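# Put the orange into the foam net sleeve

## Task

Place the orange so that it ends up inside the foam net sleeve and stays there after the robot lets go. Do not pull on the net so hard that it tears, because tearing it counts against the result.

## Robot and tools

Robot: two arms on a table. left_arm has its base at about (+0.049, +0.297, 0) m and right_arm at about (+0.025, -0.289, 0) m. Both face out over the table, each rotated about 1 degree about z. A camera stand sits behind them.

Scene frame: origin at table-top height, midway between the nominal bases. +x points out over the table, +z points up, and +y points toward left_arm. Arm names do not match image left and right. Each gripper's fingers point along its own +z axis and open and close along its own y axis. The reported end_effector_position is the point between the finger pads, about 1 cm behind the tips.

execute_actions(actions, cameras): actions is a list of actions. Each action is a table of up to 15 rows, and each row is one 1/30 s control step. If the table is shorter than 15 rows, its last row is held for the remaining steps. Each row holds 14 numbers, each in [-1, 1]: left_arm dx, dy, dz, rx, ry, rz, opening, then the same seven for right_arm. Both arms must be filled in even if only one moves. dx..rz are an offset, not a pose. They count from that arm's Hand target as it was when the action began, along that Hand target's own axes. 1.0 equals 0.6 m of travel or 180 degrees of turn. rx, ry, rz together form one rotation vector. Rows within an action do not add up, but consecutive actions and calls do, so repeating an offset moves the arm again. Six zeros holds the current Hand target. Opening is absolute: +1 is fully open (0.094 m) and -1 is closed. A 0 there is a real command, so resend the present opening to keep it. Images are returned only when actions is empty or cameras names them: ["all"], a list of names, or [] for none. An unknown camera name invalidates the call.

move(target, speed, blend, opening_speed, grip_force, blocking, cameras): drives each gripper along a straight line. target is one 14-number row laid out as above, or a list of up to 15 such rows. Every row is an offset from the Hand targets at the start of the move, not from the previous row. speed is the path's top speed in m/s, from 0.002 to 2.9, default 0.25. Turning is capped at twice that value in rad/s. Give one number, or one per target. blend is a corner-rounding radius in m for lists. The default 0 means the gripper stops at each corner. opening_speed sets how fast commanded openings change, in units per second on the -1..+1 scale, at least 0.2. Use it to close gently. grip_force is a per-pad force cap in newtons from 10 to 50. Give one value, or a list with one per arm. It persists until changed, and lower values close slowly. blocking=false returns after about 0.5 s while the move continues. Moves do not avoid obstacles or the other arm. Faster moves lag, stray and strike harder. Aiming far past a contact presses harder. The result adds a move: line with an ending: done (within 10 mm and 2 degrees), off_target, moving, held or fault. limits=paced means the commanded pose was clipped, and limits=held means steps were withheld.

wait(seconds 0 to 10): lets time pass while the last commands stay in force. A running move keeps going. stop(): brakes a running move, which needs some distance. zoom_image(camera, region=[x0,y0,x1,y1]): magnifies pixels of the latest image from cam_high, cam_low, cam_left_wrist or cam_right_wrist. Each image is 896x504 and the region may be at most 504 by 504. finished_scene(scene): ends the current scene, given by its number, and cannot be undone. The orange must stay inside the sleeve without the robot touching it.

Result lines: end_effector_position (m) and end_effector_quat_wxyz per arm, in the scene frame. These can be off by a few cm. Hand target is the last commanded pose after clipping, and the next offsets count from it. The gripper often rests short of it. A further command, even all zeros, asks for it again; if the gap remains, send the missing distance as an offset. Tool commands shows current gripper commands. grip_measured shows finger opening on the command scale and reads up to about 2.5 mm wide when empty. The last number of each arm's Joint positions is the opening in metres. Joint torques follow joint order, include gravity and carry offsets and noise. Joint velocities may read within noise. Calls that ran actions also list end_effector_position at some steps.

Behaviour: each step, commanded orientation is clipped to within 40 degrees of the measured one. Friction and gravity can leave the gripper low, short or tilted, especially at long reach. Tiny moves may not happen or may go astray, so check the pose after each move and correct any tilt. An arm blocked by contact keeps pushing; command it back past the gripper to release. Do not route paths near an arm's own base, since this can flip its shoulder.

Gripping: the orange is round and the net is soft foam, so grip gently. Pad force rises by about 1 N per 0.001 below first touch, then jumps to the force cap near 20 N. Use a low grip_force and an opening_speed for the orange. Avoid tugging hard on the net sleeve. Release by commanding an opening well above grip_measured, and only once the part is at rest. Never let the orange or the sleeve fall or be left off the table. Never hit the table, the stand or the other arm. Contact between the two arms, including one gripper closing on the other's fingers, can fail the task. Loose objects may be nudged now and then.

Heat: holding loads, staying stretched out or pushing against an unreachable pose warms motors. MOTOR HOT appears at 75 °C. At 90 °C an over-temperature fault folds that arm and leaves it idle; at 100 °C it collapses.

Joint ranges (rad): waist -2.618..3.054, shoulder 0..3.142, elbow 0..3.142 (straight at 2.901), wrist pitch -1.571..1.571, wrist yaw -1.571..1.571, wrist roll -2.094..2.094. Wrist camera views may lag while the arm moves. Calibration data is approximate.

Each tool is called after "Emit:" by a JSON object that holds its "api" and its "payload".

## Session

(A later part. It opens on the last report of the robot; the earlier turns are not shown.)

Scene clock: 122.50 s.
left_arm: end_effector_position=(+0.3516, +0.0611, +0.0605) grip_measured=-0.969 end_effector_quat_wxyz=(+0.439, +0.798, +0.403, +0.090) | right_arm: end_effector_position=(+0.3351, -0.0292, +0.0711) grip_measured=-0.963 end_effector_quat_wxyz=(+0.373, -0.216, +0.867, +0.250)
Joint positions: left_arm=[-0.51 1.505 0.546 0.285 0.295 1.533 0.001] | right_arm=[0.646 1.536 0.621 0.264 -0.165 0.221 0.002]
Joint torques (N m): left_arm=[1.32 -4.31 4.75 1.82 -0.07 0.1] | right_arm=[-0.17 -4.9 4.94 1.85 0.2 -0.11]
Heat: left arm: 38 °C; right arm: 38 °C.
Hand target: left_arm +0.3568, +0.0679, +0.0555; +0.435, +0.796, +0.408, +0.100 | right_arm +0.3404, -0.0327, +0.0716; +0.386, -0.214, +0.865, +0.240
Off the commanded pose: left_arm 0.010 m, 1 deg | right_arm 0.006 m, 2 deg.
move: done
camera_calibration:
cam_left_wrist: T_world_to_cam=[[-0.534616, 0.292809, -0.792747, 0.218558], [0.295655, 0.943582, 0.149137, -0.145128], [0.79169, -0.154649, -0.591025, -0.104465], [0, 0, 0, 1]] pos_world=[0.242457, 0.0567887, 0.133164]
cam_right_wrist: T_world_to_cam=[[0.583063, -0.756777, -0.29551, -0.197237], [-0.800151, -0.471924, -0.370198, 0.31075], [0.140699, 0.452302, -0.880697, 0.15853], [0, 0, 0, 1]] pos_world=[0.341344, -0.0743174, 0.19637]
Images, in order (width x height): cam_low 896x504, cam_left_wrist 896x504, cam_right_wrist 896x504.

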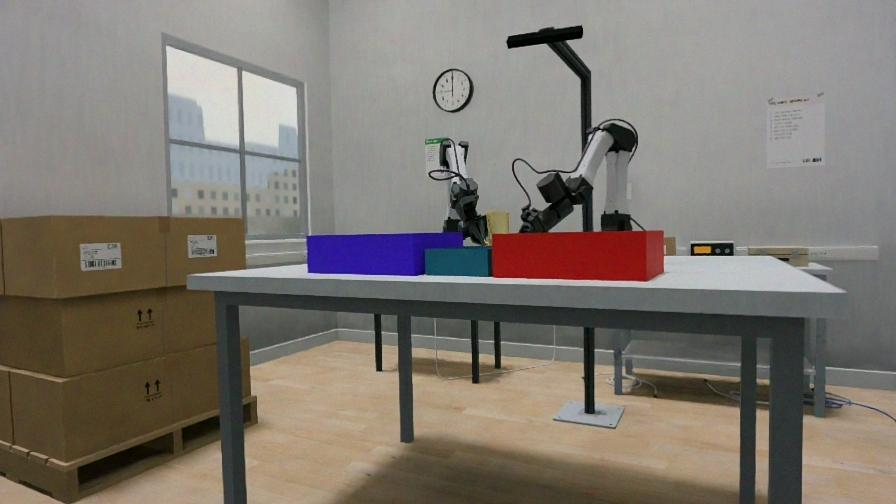

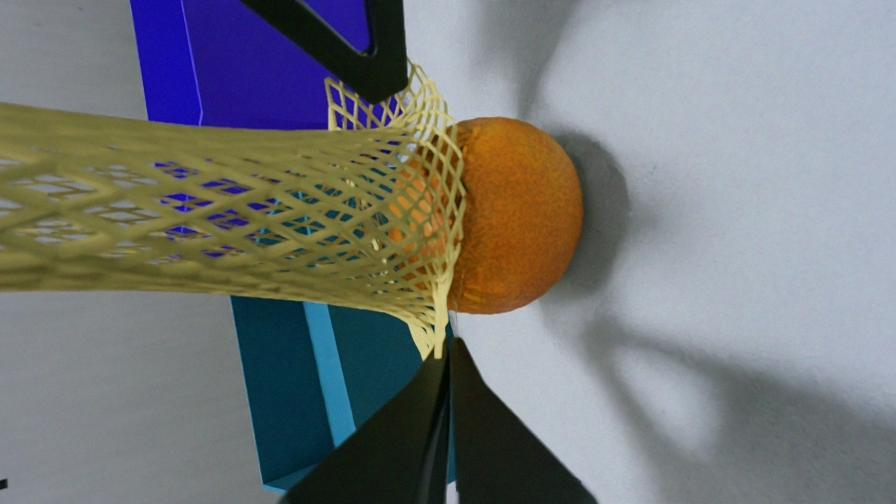

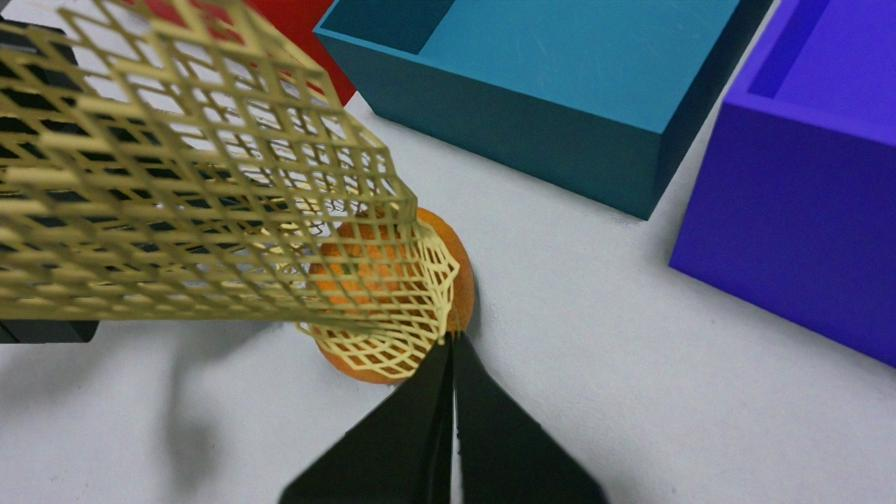

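Emit:
{"api": "move", "payload": {"target": [0.0133, -0.0355, 0.022, 0, 0, 0, -1.0, 0.0325, -0.0118, 0.0235, 0, 0, 0, -1.0], "speed": 0.04, "cameras": ["cam_left_wrist", "cam_right_wrist"]}}

Emit:
{"api": "zoom_image", "payload": {"camera": "cam_left_wrist", "region": [280, 40, 620, 380]}}

Emit:
{"api": "zoom_image", "payload": {"camera": "cam_right_wrist", "region": [220, 150, 500, 410]}}

Scene clock: 148.03 s.
left_arm: end_effector_position=(+0.3549, +0.0627, +0.0402) grip_measured=-0.969 end_effector_quat_wxyz=(+0.449, +0.794, +0.398, +0.094) | right_arm: end_effector_position=(+0.3371, -0.0278, +0.0503) grip_measured=-0.963 end_effector_quat_wxyz=(+0.381, -0.216, +0.863, +0.253)
Joint positions: left_arm=[-0.496 1.597 0.495 0.449 0.309 1.542 0.001] | right_arm=[0.646 1.619 0.574 0.413 -0.165 0.221 0.002]
Joint torques (N m): left_arm=[1.25 -4.23 3.99 1.68 -0.09 0.1] | right_arm=[-0.44 -4.81 4.22 1.74 0.2 -0.16]
Heat: left arm: 38 °C; right arm: 38 °C.
Hand target: left_arm +0.3568, +0.0719, +0.0295; +0.435, +0.796, +0.408, +0.100 | right_arm +0.3404, -0.0338, +0.0465; +0.386, -0.214, +0.865, +0.240
Off the commanded pose: left_arm 0.014 m, 2 deg | right_arm 0.008 m, 2 deg.
move: off_target (left_arm)
camera_calibration:
cam_left_wrist: T_world_to_cam=[[-0.517762, 0.283331, -0.807246, 0.198975], [0.29512, 0.944801, 0.142322, -0.14404], [0.803011, -0.164546, -0.572799, -0.122946], [0, 0, 0, 1]] pos_world=[0.244258, 0.0594833, 0.110699]
cam_right_wrist: T_world_to_cam=[[0.5875, -0.753574, -0.294905, -0.204873], [-0.794477, -0.467874, -0.387169, 0.304323], [0.153783, 0.461758, -0.873574, 0.134783], [0, 0, 0, 1]] pos_world=[0.341413, -0.0742396, 0.175149]
Images, in order (width x height): cam_left_wrist 896x504, cam_right_wrist 896x504.

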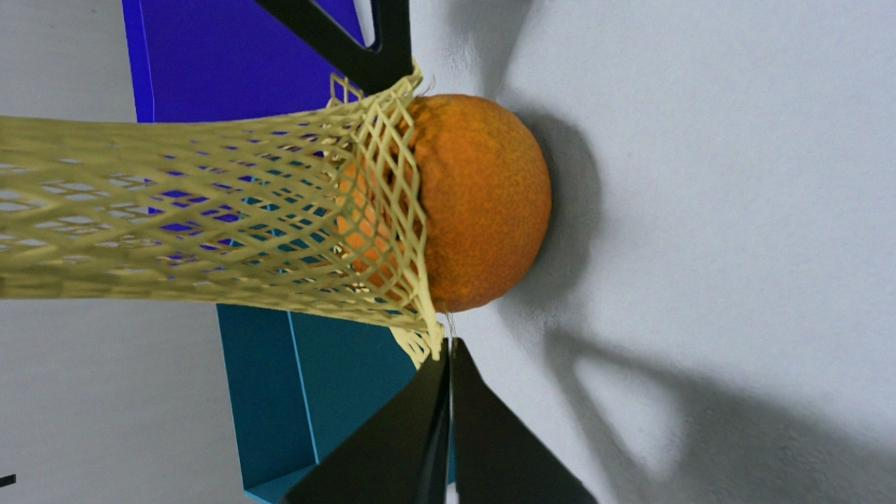

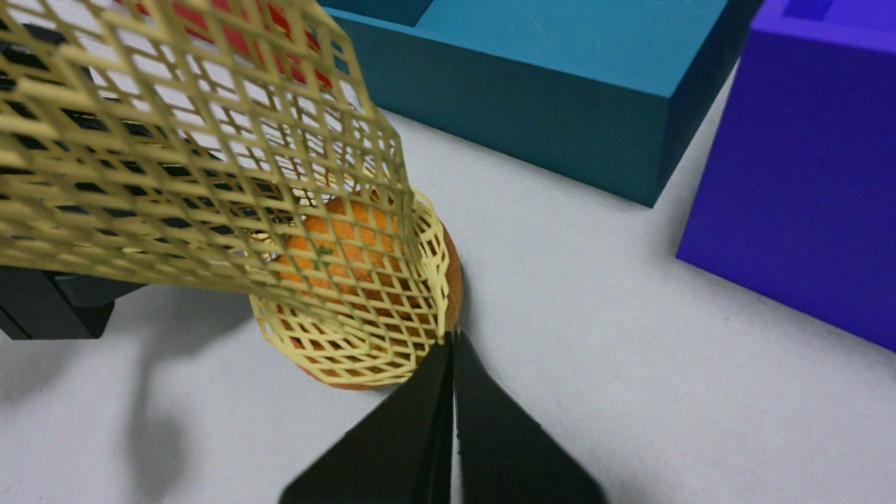

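Scaled by 1.482.

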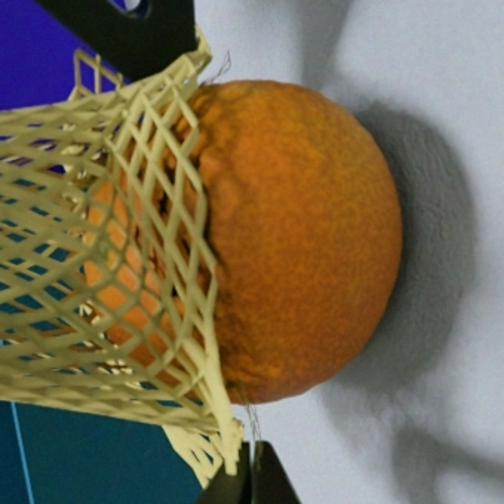

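Scaled by 1.800.

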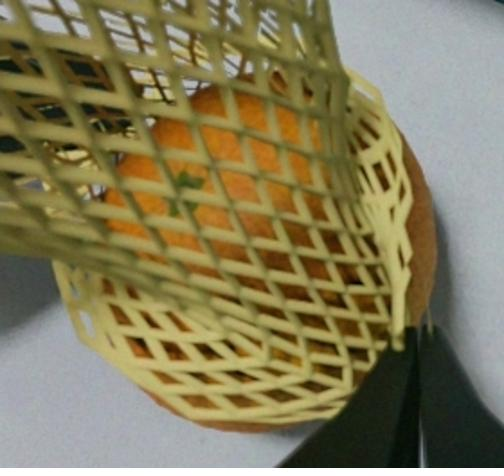

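Emit:
{"api": "move", "payload": {"target": [0.0059, -0.0232, 0.018, 0, 0, 0, -1.0, 0.0235, -0.0088, 0.0167, 0, 0, 0, -1.0], "speed": 0.04, "cameras": ["cam_left_wrist", "cam_right_wrist"]}}

Emit:
{"api": "zoom_image", "payload": {"camera": "cam_left_wrist", "region": [260, 20, 620, 380]}}

Emit:
{"api": "zoom_image", "payload": {"camera": "cam_right_wrist", "region": [200, 140, 500, 420]}}

Scene clock: 170.20 s.
left_arm: end_effector_position=(+0.3575, +0.0609, +0.0271) grip_measured=-0.969 end_effector_quat_wxyz=(+0.457, +0.791, +0.395, +0.099) | right_arm: end_effector_position=(+0.3394, -0.0261, +0.0380) grip_measured=-0.963 end_effector_quat_wxyz=(+0.390, -0.216, +0.858, +0.256)
Joint positions: left_arm=[-0.496 1.675 0.472 0.57 0.311 1.542 0.001] | right_arm=[0.646 1.685 0.546 0.53 -0.165 0.221 0.002]
Joint torques (N m): left_arm=[1.24 -4.21 3.45 1.56 -0.11 0.11] | right_arm=[-0.9 -4.66 3.74 1.66 0.2 -0.14]
Heat: left arm: 37 °C; right arm: 38 °C.
Hand target: left_arm +0.3568, +0.0719, +0.0115; +0.435, +0.796, +0.408, +0.100 | right_arm +0.3404, -0.0347, +0.0284; +0.386, -0.214, +0.865, +0.240
Off the commanded pose: left_arm 0.019 m, 3 deg | right_arm 0.013 m, 2 deg.
move: off_target (left_arm, right_arm)
camera_calibration:
cam_left_wrist: T_world_to_cam=[[-0.503606, 0.275328, -0.818887, 0.186109], [0.293892, 0.945926, 0.137301, -0.140797], [0.812409, -0.171519, -0.557291, -0.136205], [0, 0, 0, 1]] pos_world=[0.245759, 0.0585806, 0.0958278]
cam_right_wrist: T_world_to_cam=[[0.592959, -0.749596, -0.294117, -0.210305], [-0.787105, -0.462496, -0.408121, 0.300602], [0.169898, 0.4735, -0.864252, 0.11732], [0, 0, 0, 1]] pos_world=[0.341375, -0.0741671, 0.162222]
Images, in order (width x height): cam_left_wrist 896x504, cam_right_wrist 896x504.

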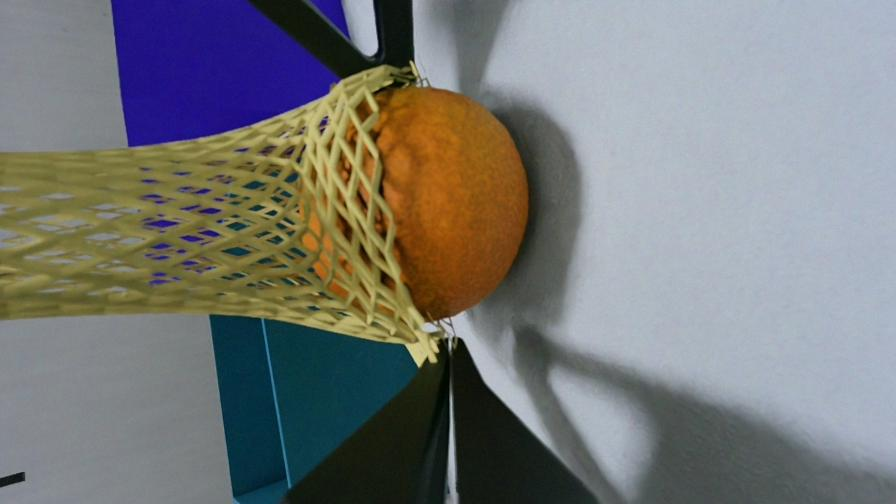

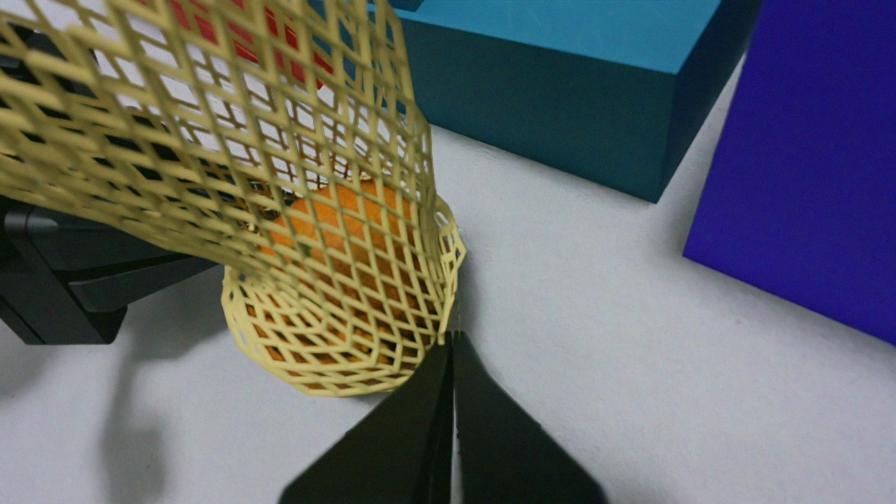

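Scaled by 1.400.

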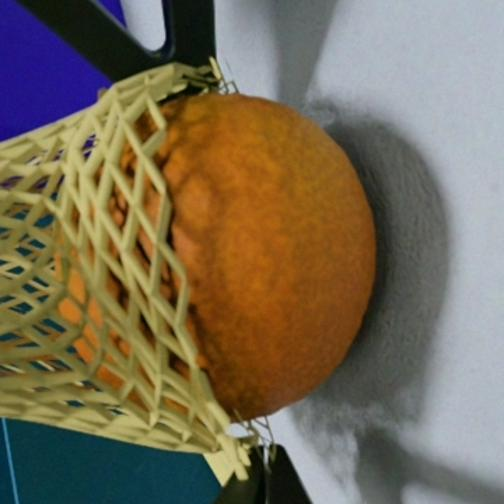

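Scaled by 1.680.

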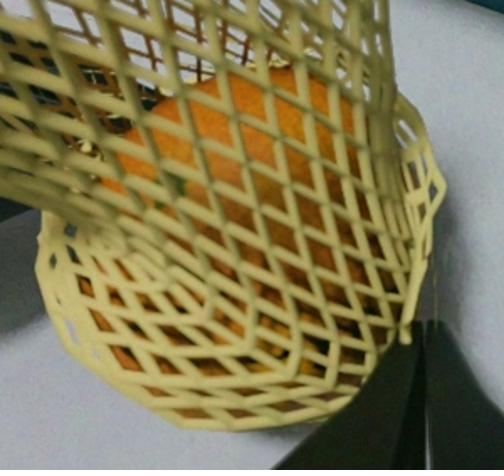

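Emit:
{"api": "move", "payload": {"target": [0.0039, -0.0155, 0.012, 0, 0, 0, -1.0, 0.0154, -0.005, 0.0118, 0, 0, 0, -1.0], "speed": 0.04, "cameras": ["cam_left_wrist", "cam_right_wrist"]}}

Emit:
{"api": "zoom_image", "payload": {"camera": "cam_left_wrist", "region": [260, 20, 620, 380]}}

Emit:
{"api": "zoom_image", "payload": {"camera": "cam_right_wrist", "region": [180, 120, 500, 440]}}

Scene clock: 191.37 s.
left_arm: end_effector_position=(+0.3587, +0.0590, +0.0192) grip_measured=-0.969 end_effector_quat_wxyz=(+0.464, +0.789, +0.390, +0.100) | right_arm: end_effector_position=(+0.3417, -0.0244, +0.0310) grip_measured=-0.963 end_effector_quat_wxyz=(+0.398, -0.216, +0.853, +0.260)
Joint positions: left_arm=[-0.496 1.731 0.458 0.656 0.317 1.542 0.001] | right_arm=[0.646 1.732 0.532 0.611 -0.165 0.221 0.002]
Joint torques (N m): left_arm=[1.21 -4.11 3.04 1.44 -0.16 0.1] | right_arm=[-1.05 -4.71 3.45 1.58 0.2 -0.19]
Heat: left arm: 37 °C; right arm: 38 °C.
Hand target: left_arm +0.3567, +0.0719, -0.0005; +0.435, +0.796, +0.408, +0.100 | right_arm +0.3405, -0.0347, +0.0164; +0.386, -0.214, +0.865, +0.240
Off the commanded pose: left_arm 0.024 m, 4 deg | right_arm 0.018 m, 3 deg.
move: off_target (left_arm, right_arm)
camera_calibration:
cam_left_wrist: T_world_to_cam=[[-0.491659, 0.268306, -0.828422, 0.176964], [0.296839, 0.946007, 0.130218, -0.139205], [0.818632, -0.181885, -0.544756, -0.143691], [0, 0, 0, 1]] pos_world=[0.245958, 0.0580728, 0.0864515]
cam_right_wrist: T_world_to_cam=[[0.597742, -0.746116, -0.293283, -0.21405], [-0.780336, -0.457621, -0.426214, 0.298671], [0.183792, 0.483625, -0.855761, 0.105376], [0, 0, 0, 1]] pos_world=[0.341643, -0.0739908, 0.154697]
Images, in order (width x height): cam_left_wrist 896x504, cam_right_wrist 896x504.

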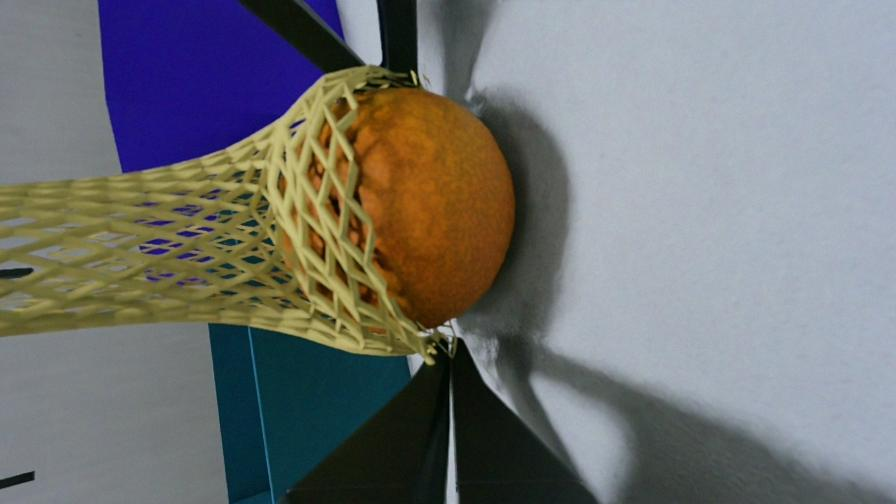

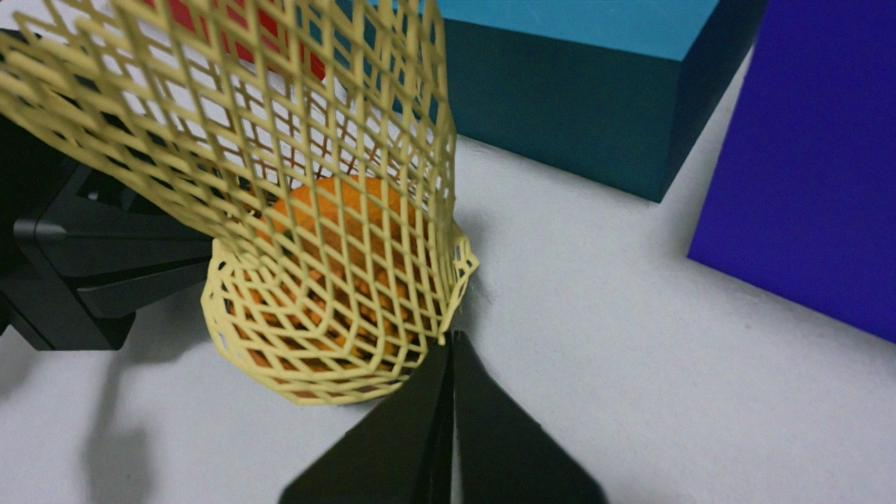

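Scaled by 1.400.

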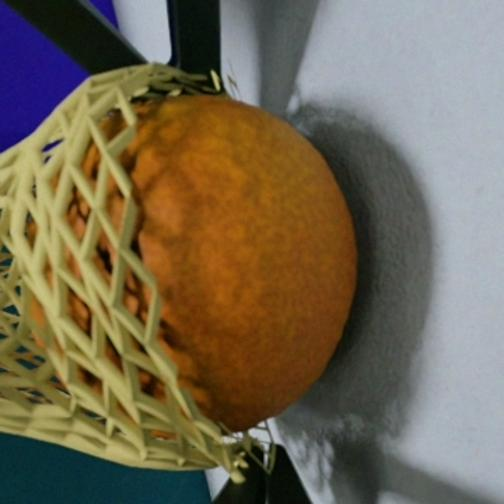

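Scaled by 1.575.

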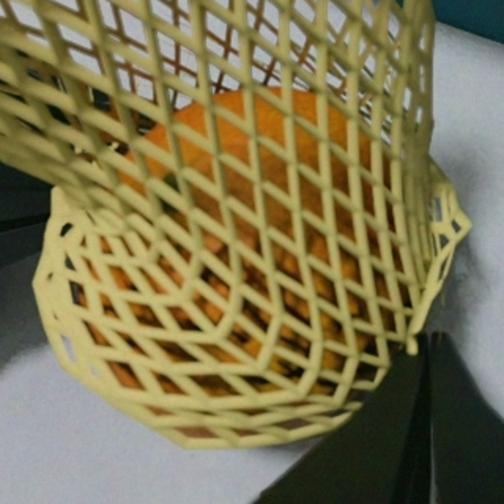

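Emit:
{"api": "move", "payload": {"target": [0.0038, -0.0233, 0.0075, 0, 0, 0, -1.0, 0.022, -0.007, 0.008, 0, 0, 0, -1.0], "speed": 0.04, "cameras": ["cam_left_wrist", "cam_right_wrist"]}}

Emit:
{"api": "zoom_image", "payload": {"camera": "cam_left_wrist", "region": [240, 20, 600, 380]}}

Emit:
{"api": "zoom_image", "payload": {"camera": "cam_right_wrist", "region": [180, 120, 500, 440]}}

Scene clock: 207.20 s.
left_arm: end_effector_position=(+0.3563, +0.0606, +0.0093) grip_measured=-0.969 end_effector_quat_wxyz=(+0.471, +0.786, +0.387, +0.103) | right_arm: end_effector_position=(+0.3392, -0.0253, +0.0191) grip_measured=-0.967 end_effector_quat_wxyz=(+0.401, -0.217, +0.850, +0.263)
Joint positions: left_arm=[-0.493 1.787 0.426 0.762 0.323 1.542 0.001] | right_arm=[0.646 1.786 0.503 0.703 -0.169 0.221 0.002]
Joint torques (N m): left_arm=[1.25 -3.93 2.61 1.33 -0.21 0.12] | right_arm=[-1.11 -4.63 2.95 1.5 0.22 -0.22]
Heat: left arm: 37 °C; right arm: 37 °C.
Hand target: left_arm +0.3527, +0.0748, -0.0144; +0.435, +0.796, +0.408, +0.100 | right_arm +0.3375, -0.0377, +0.0024; +0.386, -0.214, +0.865, +0.240
Off the commanded pose: left_arm 0.028 m, 5 deg | right_arm 0.021 m, 4 deg.
move: off_target (left_arm, right_arm)
camera_calibration:
cam_left_wrist: T_world_to_cam=[[-0.480348, 0.259823, -0.83771, 0.163736], [0.29705, 0.946862, 0.123347, -0.138817], [0.825244, -0.189592, -0.532004, -0.148891], [0, 0, 0, 1]] pos_world=[0.242758, 0.0606695, 0.0750752]
cam_right_wrist: T_world_to_cam=[[0.602296, -0.741661, -0.295261, -0.218142], [-0.776051, -0.457342, -0.434261, 0.28996], [0.18704, 0.490691, -0.851022, 0.0950328], [0, 0, 0, 1]] pos_world=[0.338635, -0.0758085, 0.142385]
Images, in order (width x height): cam_left_wrist 896x504, cam_right_wrist 896x504.

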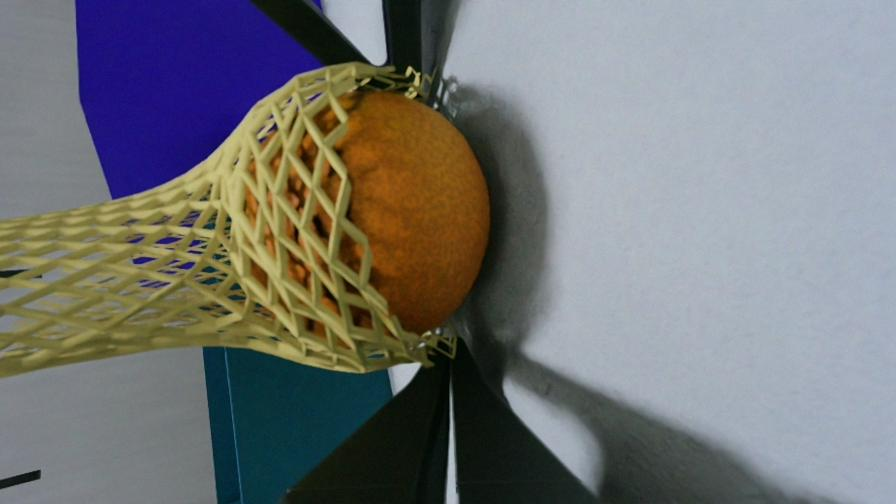

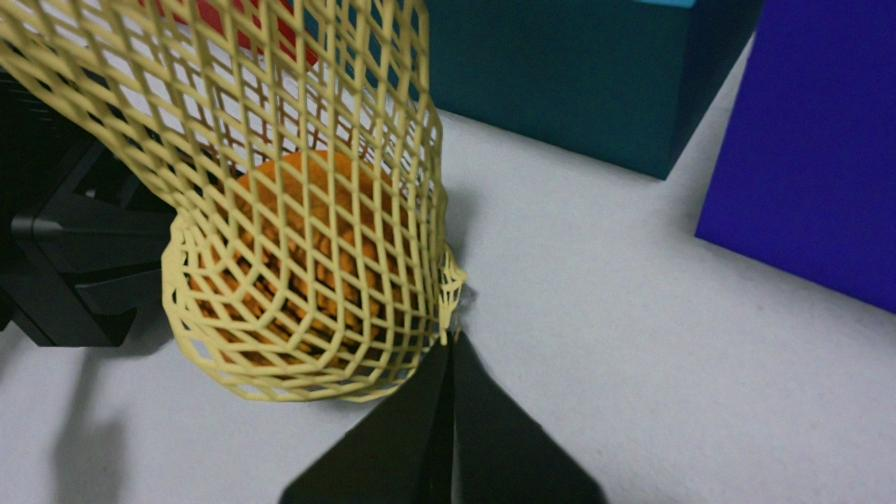

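Scaled by 1.400.

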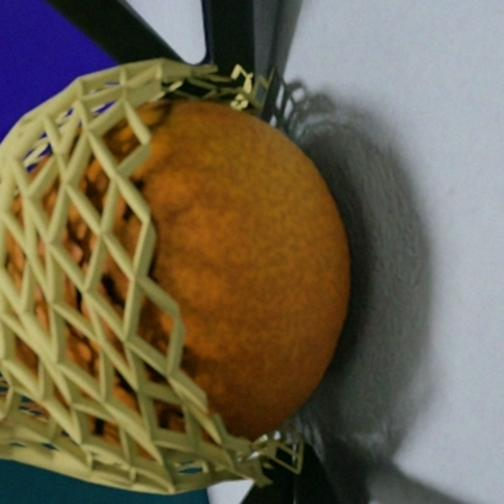

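Scaled by 1.575.

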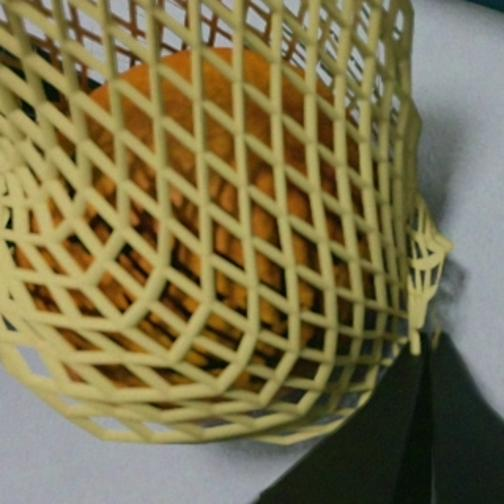

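Emit:
{"api": "move", "payload": {"target": [0.0, -0.0077, 0.006, 0, 0, 0, -1.0, 0.0064, -0.0021, 0.0049, 0, 0, 0, -1.0], "speed": 0.04, "cameras": ["all"]}}

Emit:
{"api": "zoom_image", "payload": {"camera": "cam_left_wrist", "region": [240, 20, 600, 380]}}

Emit:
{"api": "zoom_image", "payload": {"camera": "cam_right_wrist", "region": [150, 120, 490, 440]}}

Emit:
{"api": "zoom_image", "payload": {"camera": "cam_high", "region": [400, 210, 520, 320]}}

Scene clock: 219.17 s.
left_arm: end_effector_position=(+0.3570, +0.0599, +0.0065) grip_measured=-0.969 end_effector_quat_wxyz=(+0.476, +0.784, +0.384, +0.105) | right_arm: end_effector_position=(+0.3401, -0.0240, +0.0175) grip_measured=-0.967 end_effector_quat_wxyz=(+0.406, -0.217, +0.847, +0.266)
Joint positions: left_arm=[-0.493 1.815 0.42 0.808 0.325 1.542 0.001] | right_arm=[0.646 1.808 0.499 0.743 -0.172 0.221 0.002]
Joint torques (N m): left_arm=[0.87 -3.75 2.48 1.25 -0.25 0.09] | right_arm=[-1.22 -4.48 2.5 1.35 0.24 -0.21]
Heat: left arm: 36 °C; right arm: 36 °C.
Hand target: left_arm +0.3519, +0.0739, -0.0202; +0.435, +0.796, +0.408, +0.100 | right_arm +0.3375, -0.0377, -0.0026; +0.386, -0.214, +0.865, +0.240
Off the commanded pose: left_arm 0.031 m, 6 deg | right_arm 0.024 m, 4 deg.
move: off_target (left_arm, right_arm)
camera_calibration:
cam_left_wrist: T_world_to_cam=[[-0.471422, 0.254783, -0.844303, 0.159033], [0.297019, 0.947299, 0.120021, -0.138012], [0.830386, -0.194193, -0.522252, -0.152692], [0, 0, 0, 1]] pos_world=[0.242757, 0.0605675, 0.071093]
cam_right_wrist: T_world_to_cam=[[0.607254, -0.737296, -0.296035, -0.219743], [-0.770355, -0.455222, -0.446459, 0.288897], [0.194411, 0.499166, -0.844416, 0.0904023], [0, 0, 0, 1]] pos_world=[0.338418, -0.0756291, 0.140266]

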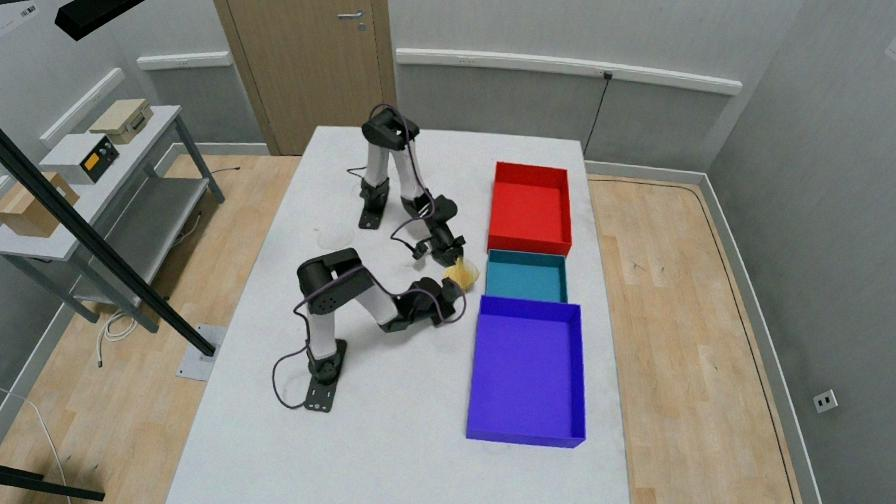

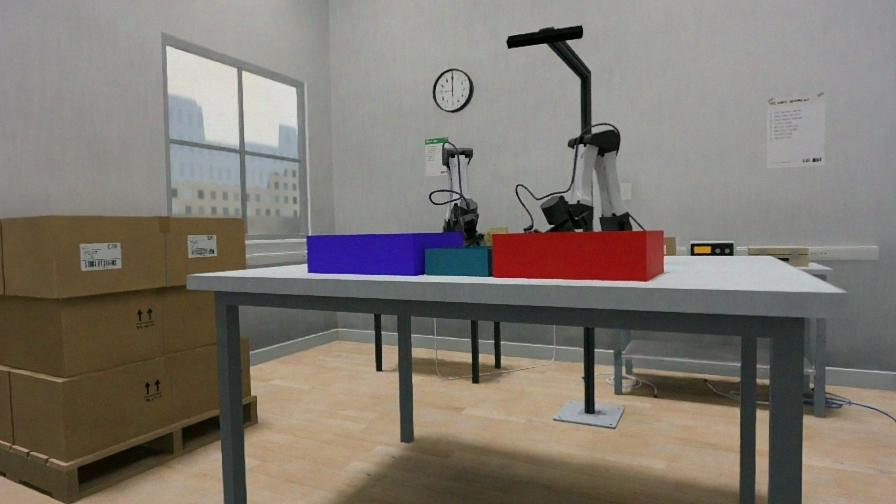

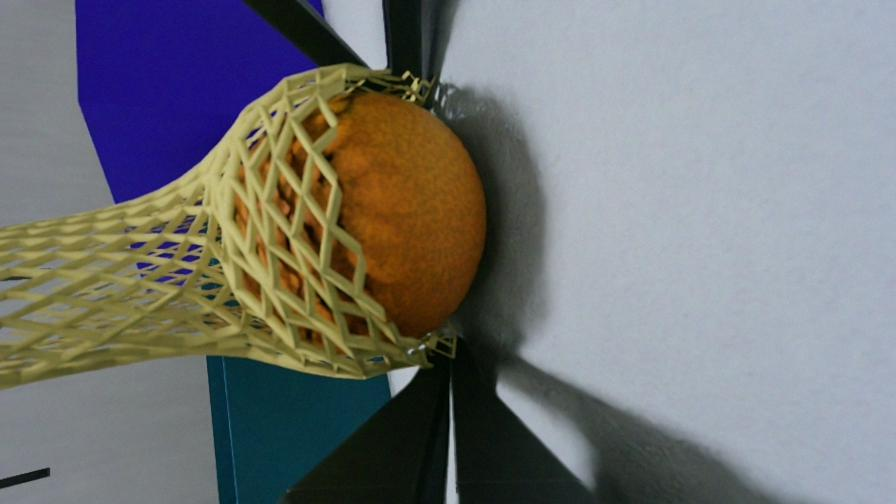

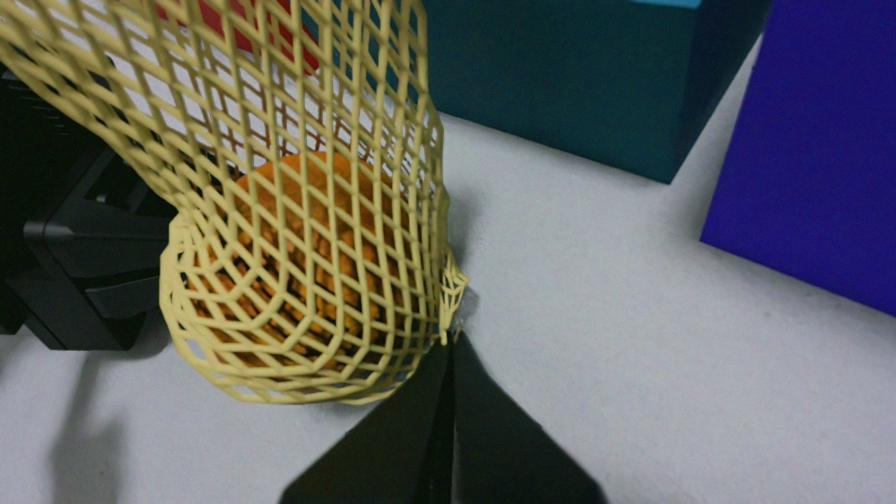

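Scaled by 1.400.

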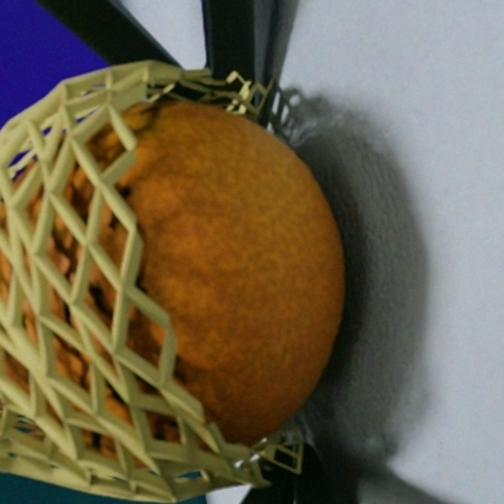

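Scaled by 1.482.

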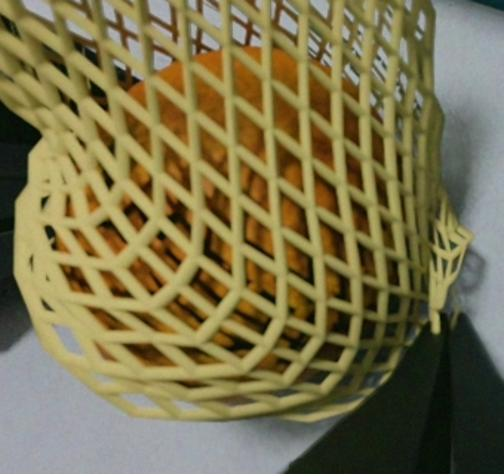

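Scaled by 4.200.

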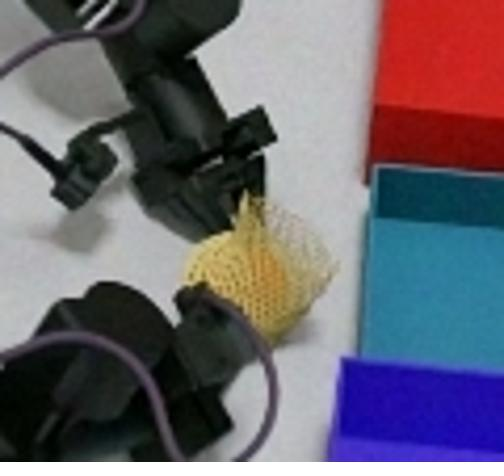

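Emit:
{"api": "move", "payload": {"target": [-0.0097, -0.0085, -0.0077, 0, 0, 0, -1.0, 0.0092, 0.0083, -0.0085, 0, 0, 0, -1.0], "speed": 0.04, "cameras": ["cam_high", "cam_left_wrist", "cam_right_wrist"]}}

Emit:
{"api": "zoom_image", "payload": {"camera": "cam_left_wrist", "region": [240, 20, 600, 380]}}

Emit:
{"api": "zoom_image", "payload": {"camera": "cam_right_wrist", "region": [150, 120, 490, 440]}}

Emit:
{"api": "zoom_image", "payload": {"camera": "cam_high", "region": [400, 210, 520, 320]}}

Scene clock: 234.83 s.
left_arm: end_effector_position=(+0.3505, +0.0615, +0.0046) grip_measured=-0.970 end_effector_quat_wxyz=(+0.478, +0.784, +0.382, +0.105) | right_arm: end_effector_position=(+0.3334, -0.0243, +0.0155) grip_measured=-0.967 end_effector_quat_wxyz=(+0.407, -0.221, +0.844, +0.269)
Joint positions: left_arm=[-0.497 1.815 0.391 0.842 0.325 1.542 0.001] | right_arm=[0.655 1.808 0.471 0.777 -0.172 0.221 0.002]
Joint torques (N m): left_arm=[-0.39 -4.92 2.07 1.14 -0.37 -0.04] | right_arm=[-0.1 -5.87 2.17 1.17 0.41 -0.13]
Heat: left arm: 36 °C; right arm: 37 °C.
Hand target: left_arm +0.3429, +0.0740, -0.0202; +0.435, +0.796, +0.408, +0.100 | right_arm +0.3285, -0.0377, -0.0026; +0.386, -0.214, +0.865, +0.240
Off the commanded pose: left_arm 0.029 m, 6 deg | right_arm 0.023 m, 5 deg.
move: off_target (left_arm, right_arm)
camera_calibration:
cam_left_wrist: T_world_to_cam=[[-0.466832, 0.254954, -0.846798, 0.152346], [0.300847, 0.946215, 0.119033, -0.138674], [0.8316, -0.199188, -0.518426, -0.148167], [0, 0, 0, 1]] pos_world=[0.236055, 0.0628609, 0.0686999]
cam_right_wrist: T_world_to_cam=[[0.615464, -0.730575, -0.295743, -0.218983], [-0.763938, -0.460639, -0.451896, 0.280481], [0.193913, 0.504055, -0.841621, 0.0903881], [0, 0, 0, 1]] pos_world=[0.331519, -0.0763435, 0.138058]
Images, in order (width x height): cam_high 896x504, cam_left_wrist 896x504, cam_right_wrist 896x504.

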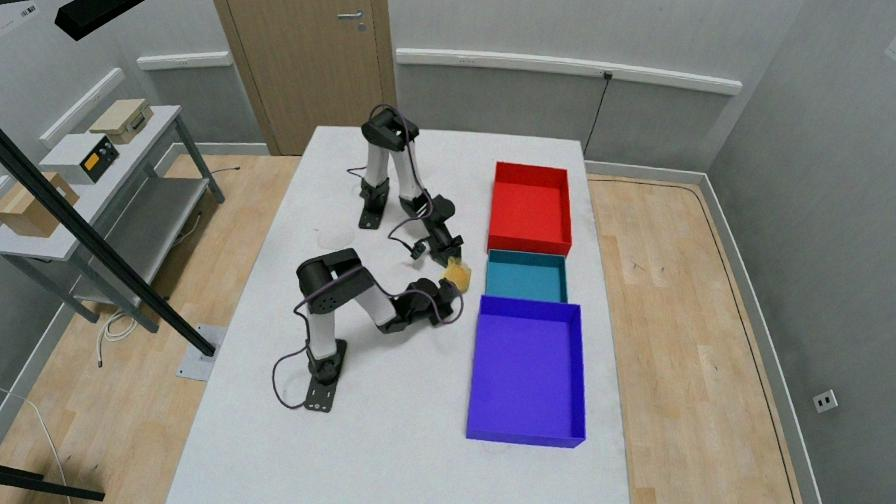

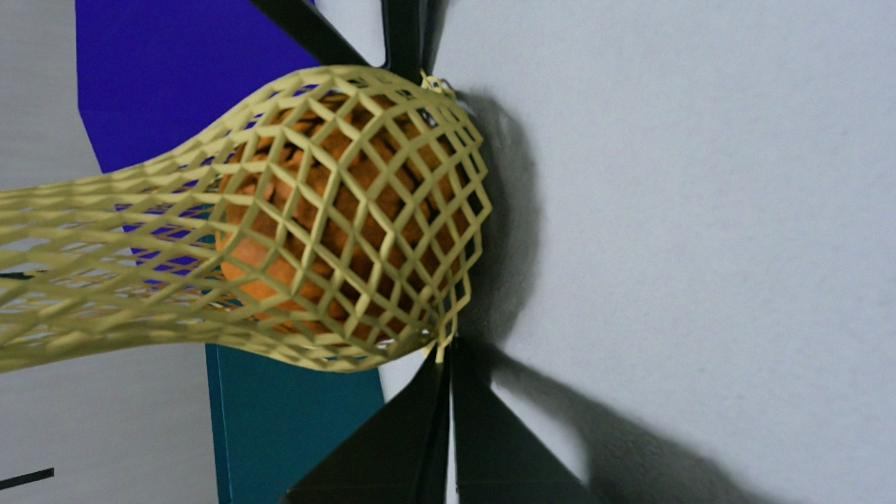

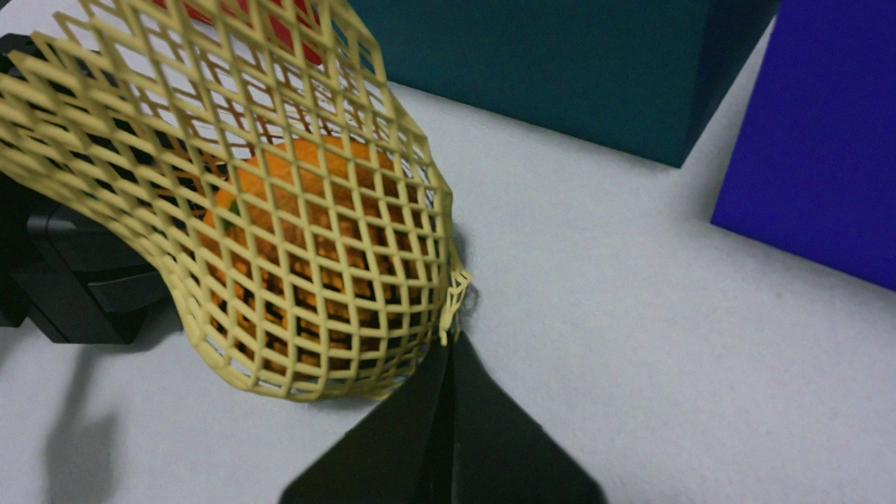

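Scaled by 1.400.

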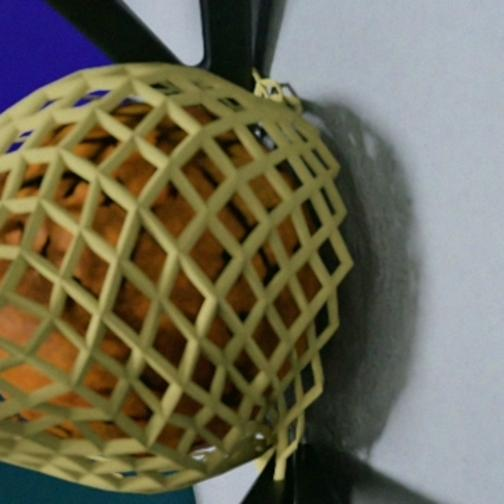

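Scaled by 1.482.

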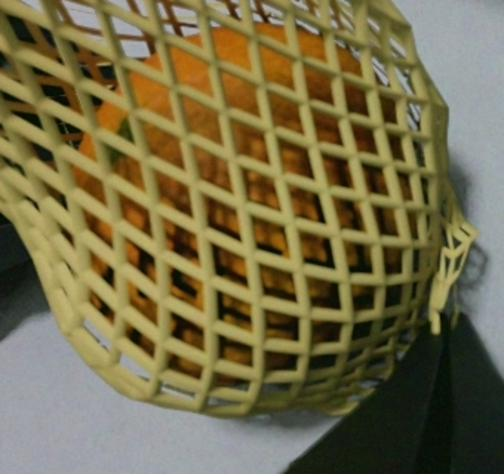

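Scaled by 4.200.

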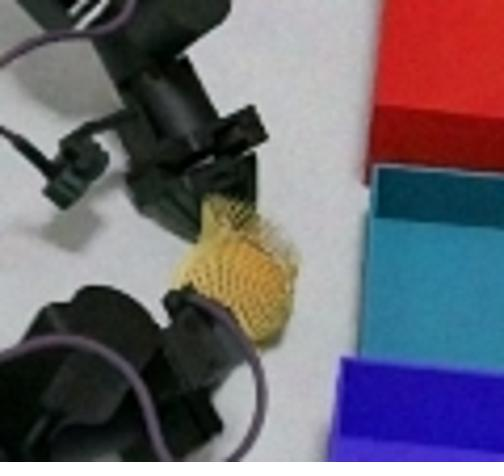

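Emit:
{"api": "zoom_image", "payload": {"camera": "cam_high", "region": [435, 245, 485, 300]}}

Emit:
{"api": "zoom_image", "payload": {"camera": "cam_right_wrist", "region": [330, 120, 520, 380]}}

Scaled by 9.164.

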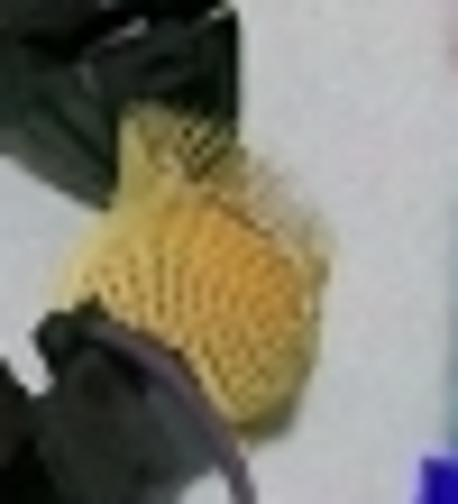

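Scaled by 1.938.

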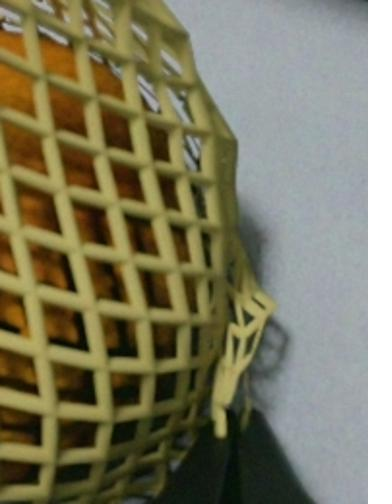

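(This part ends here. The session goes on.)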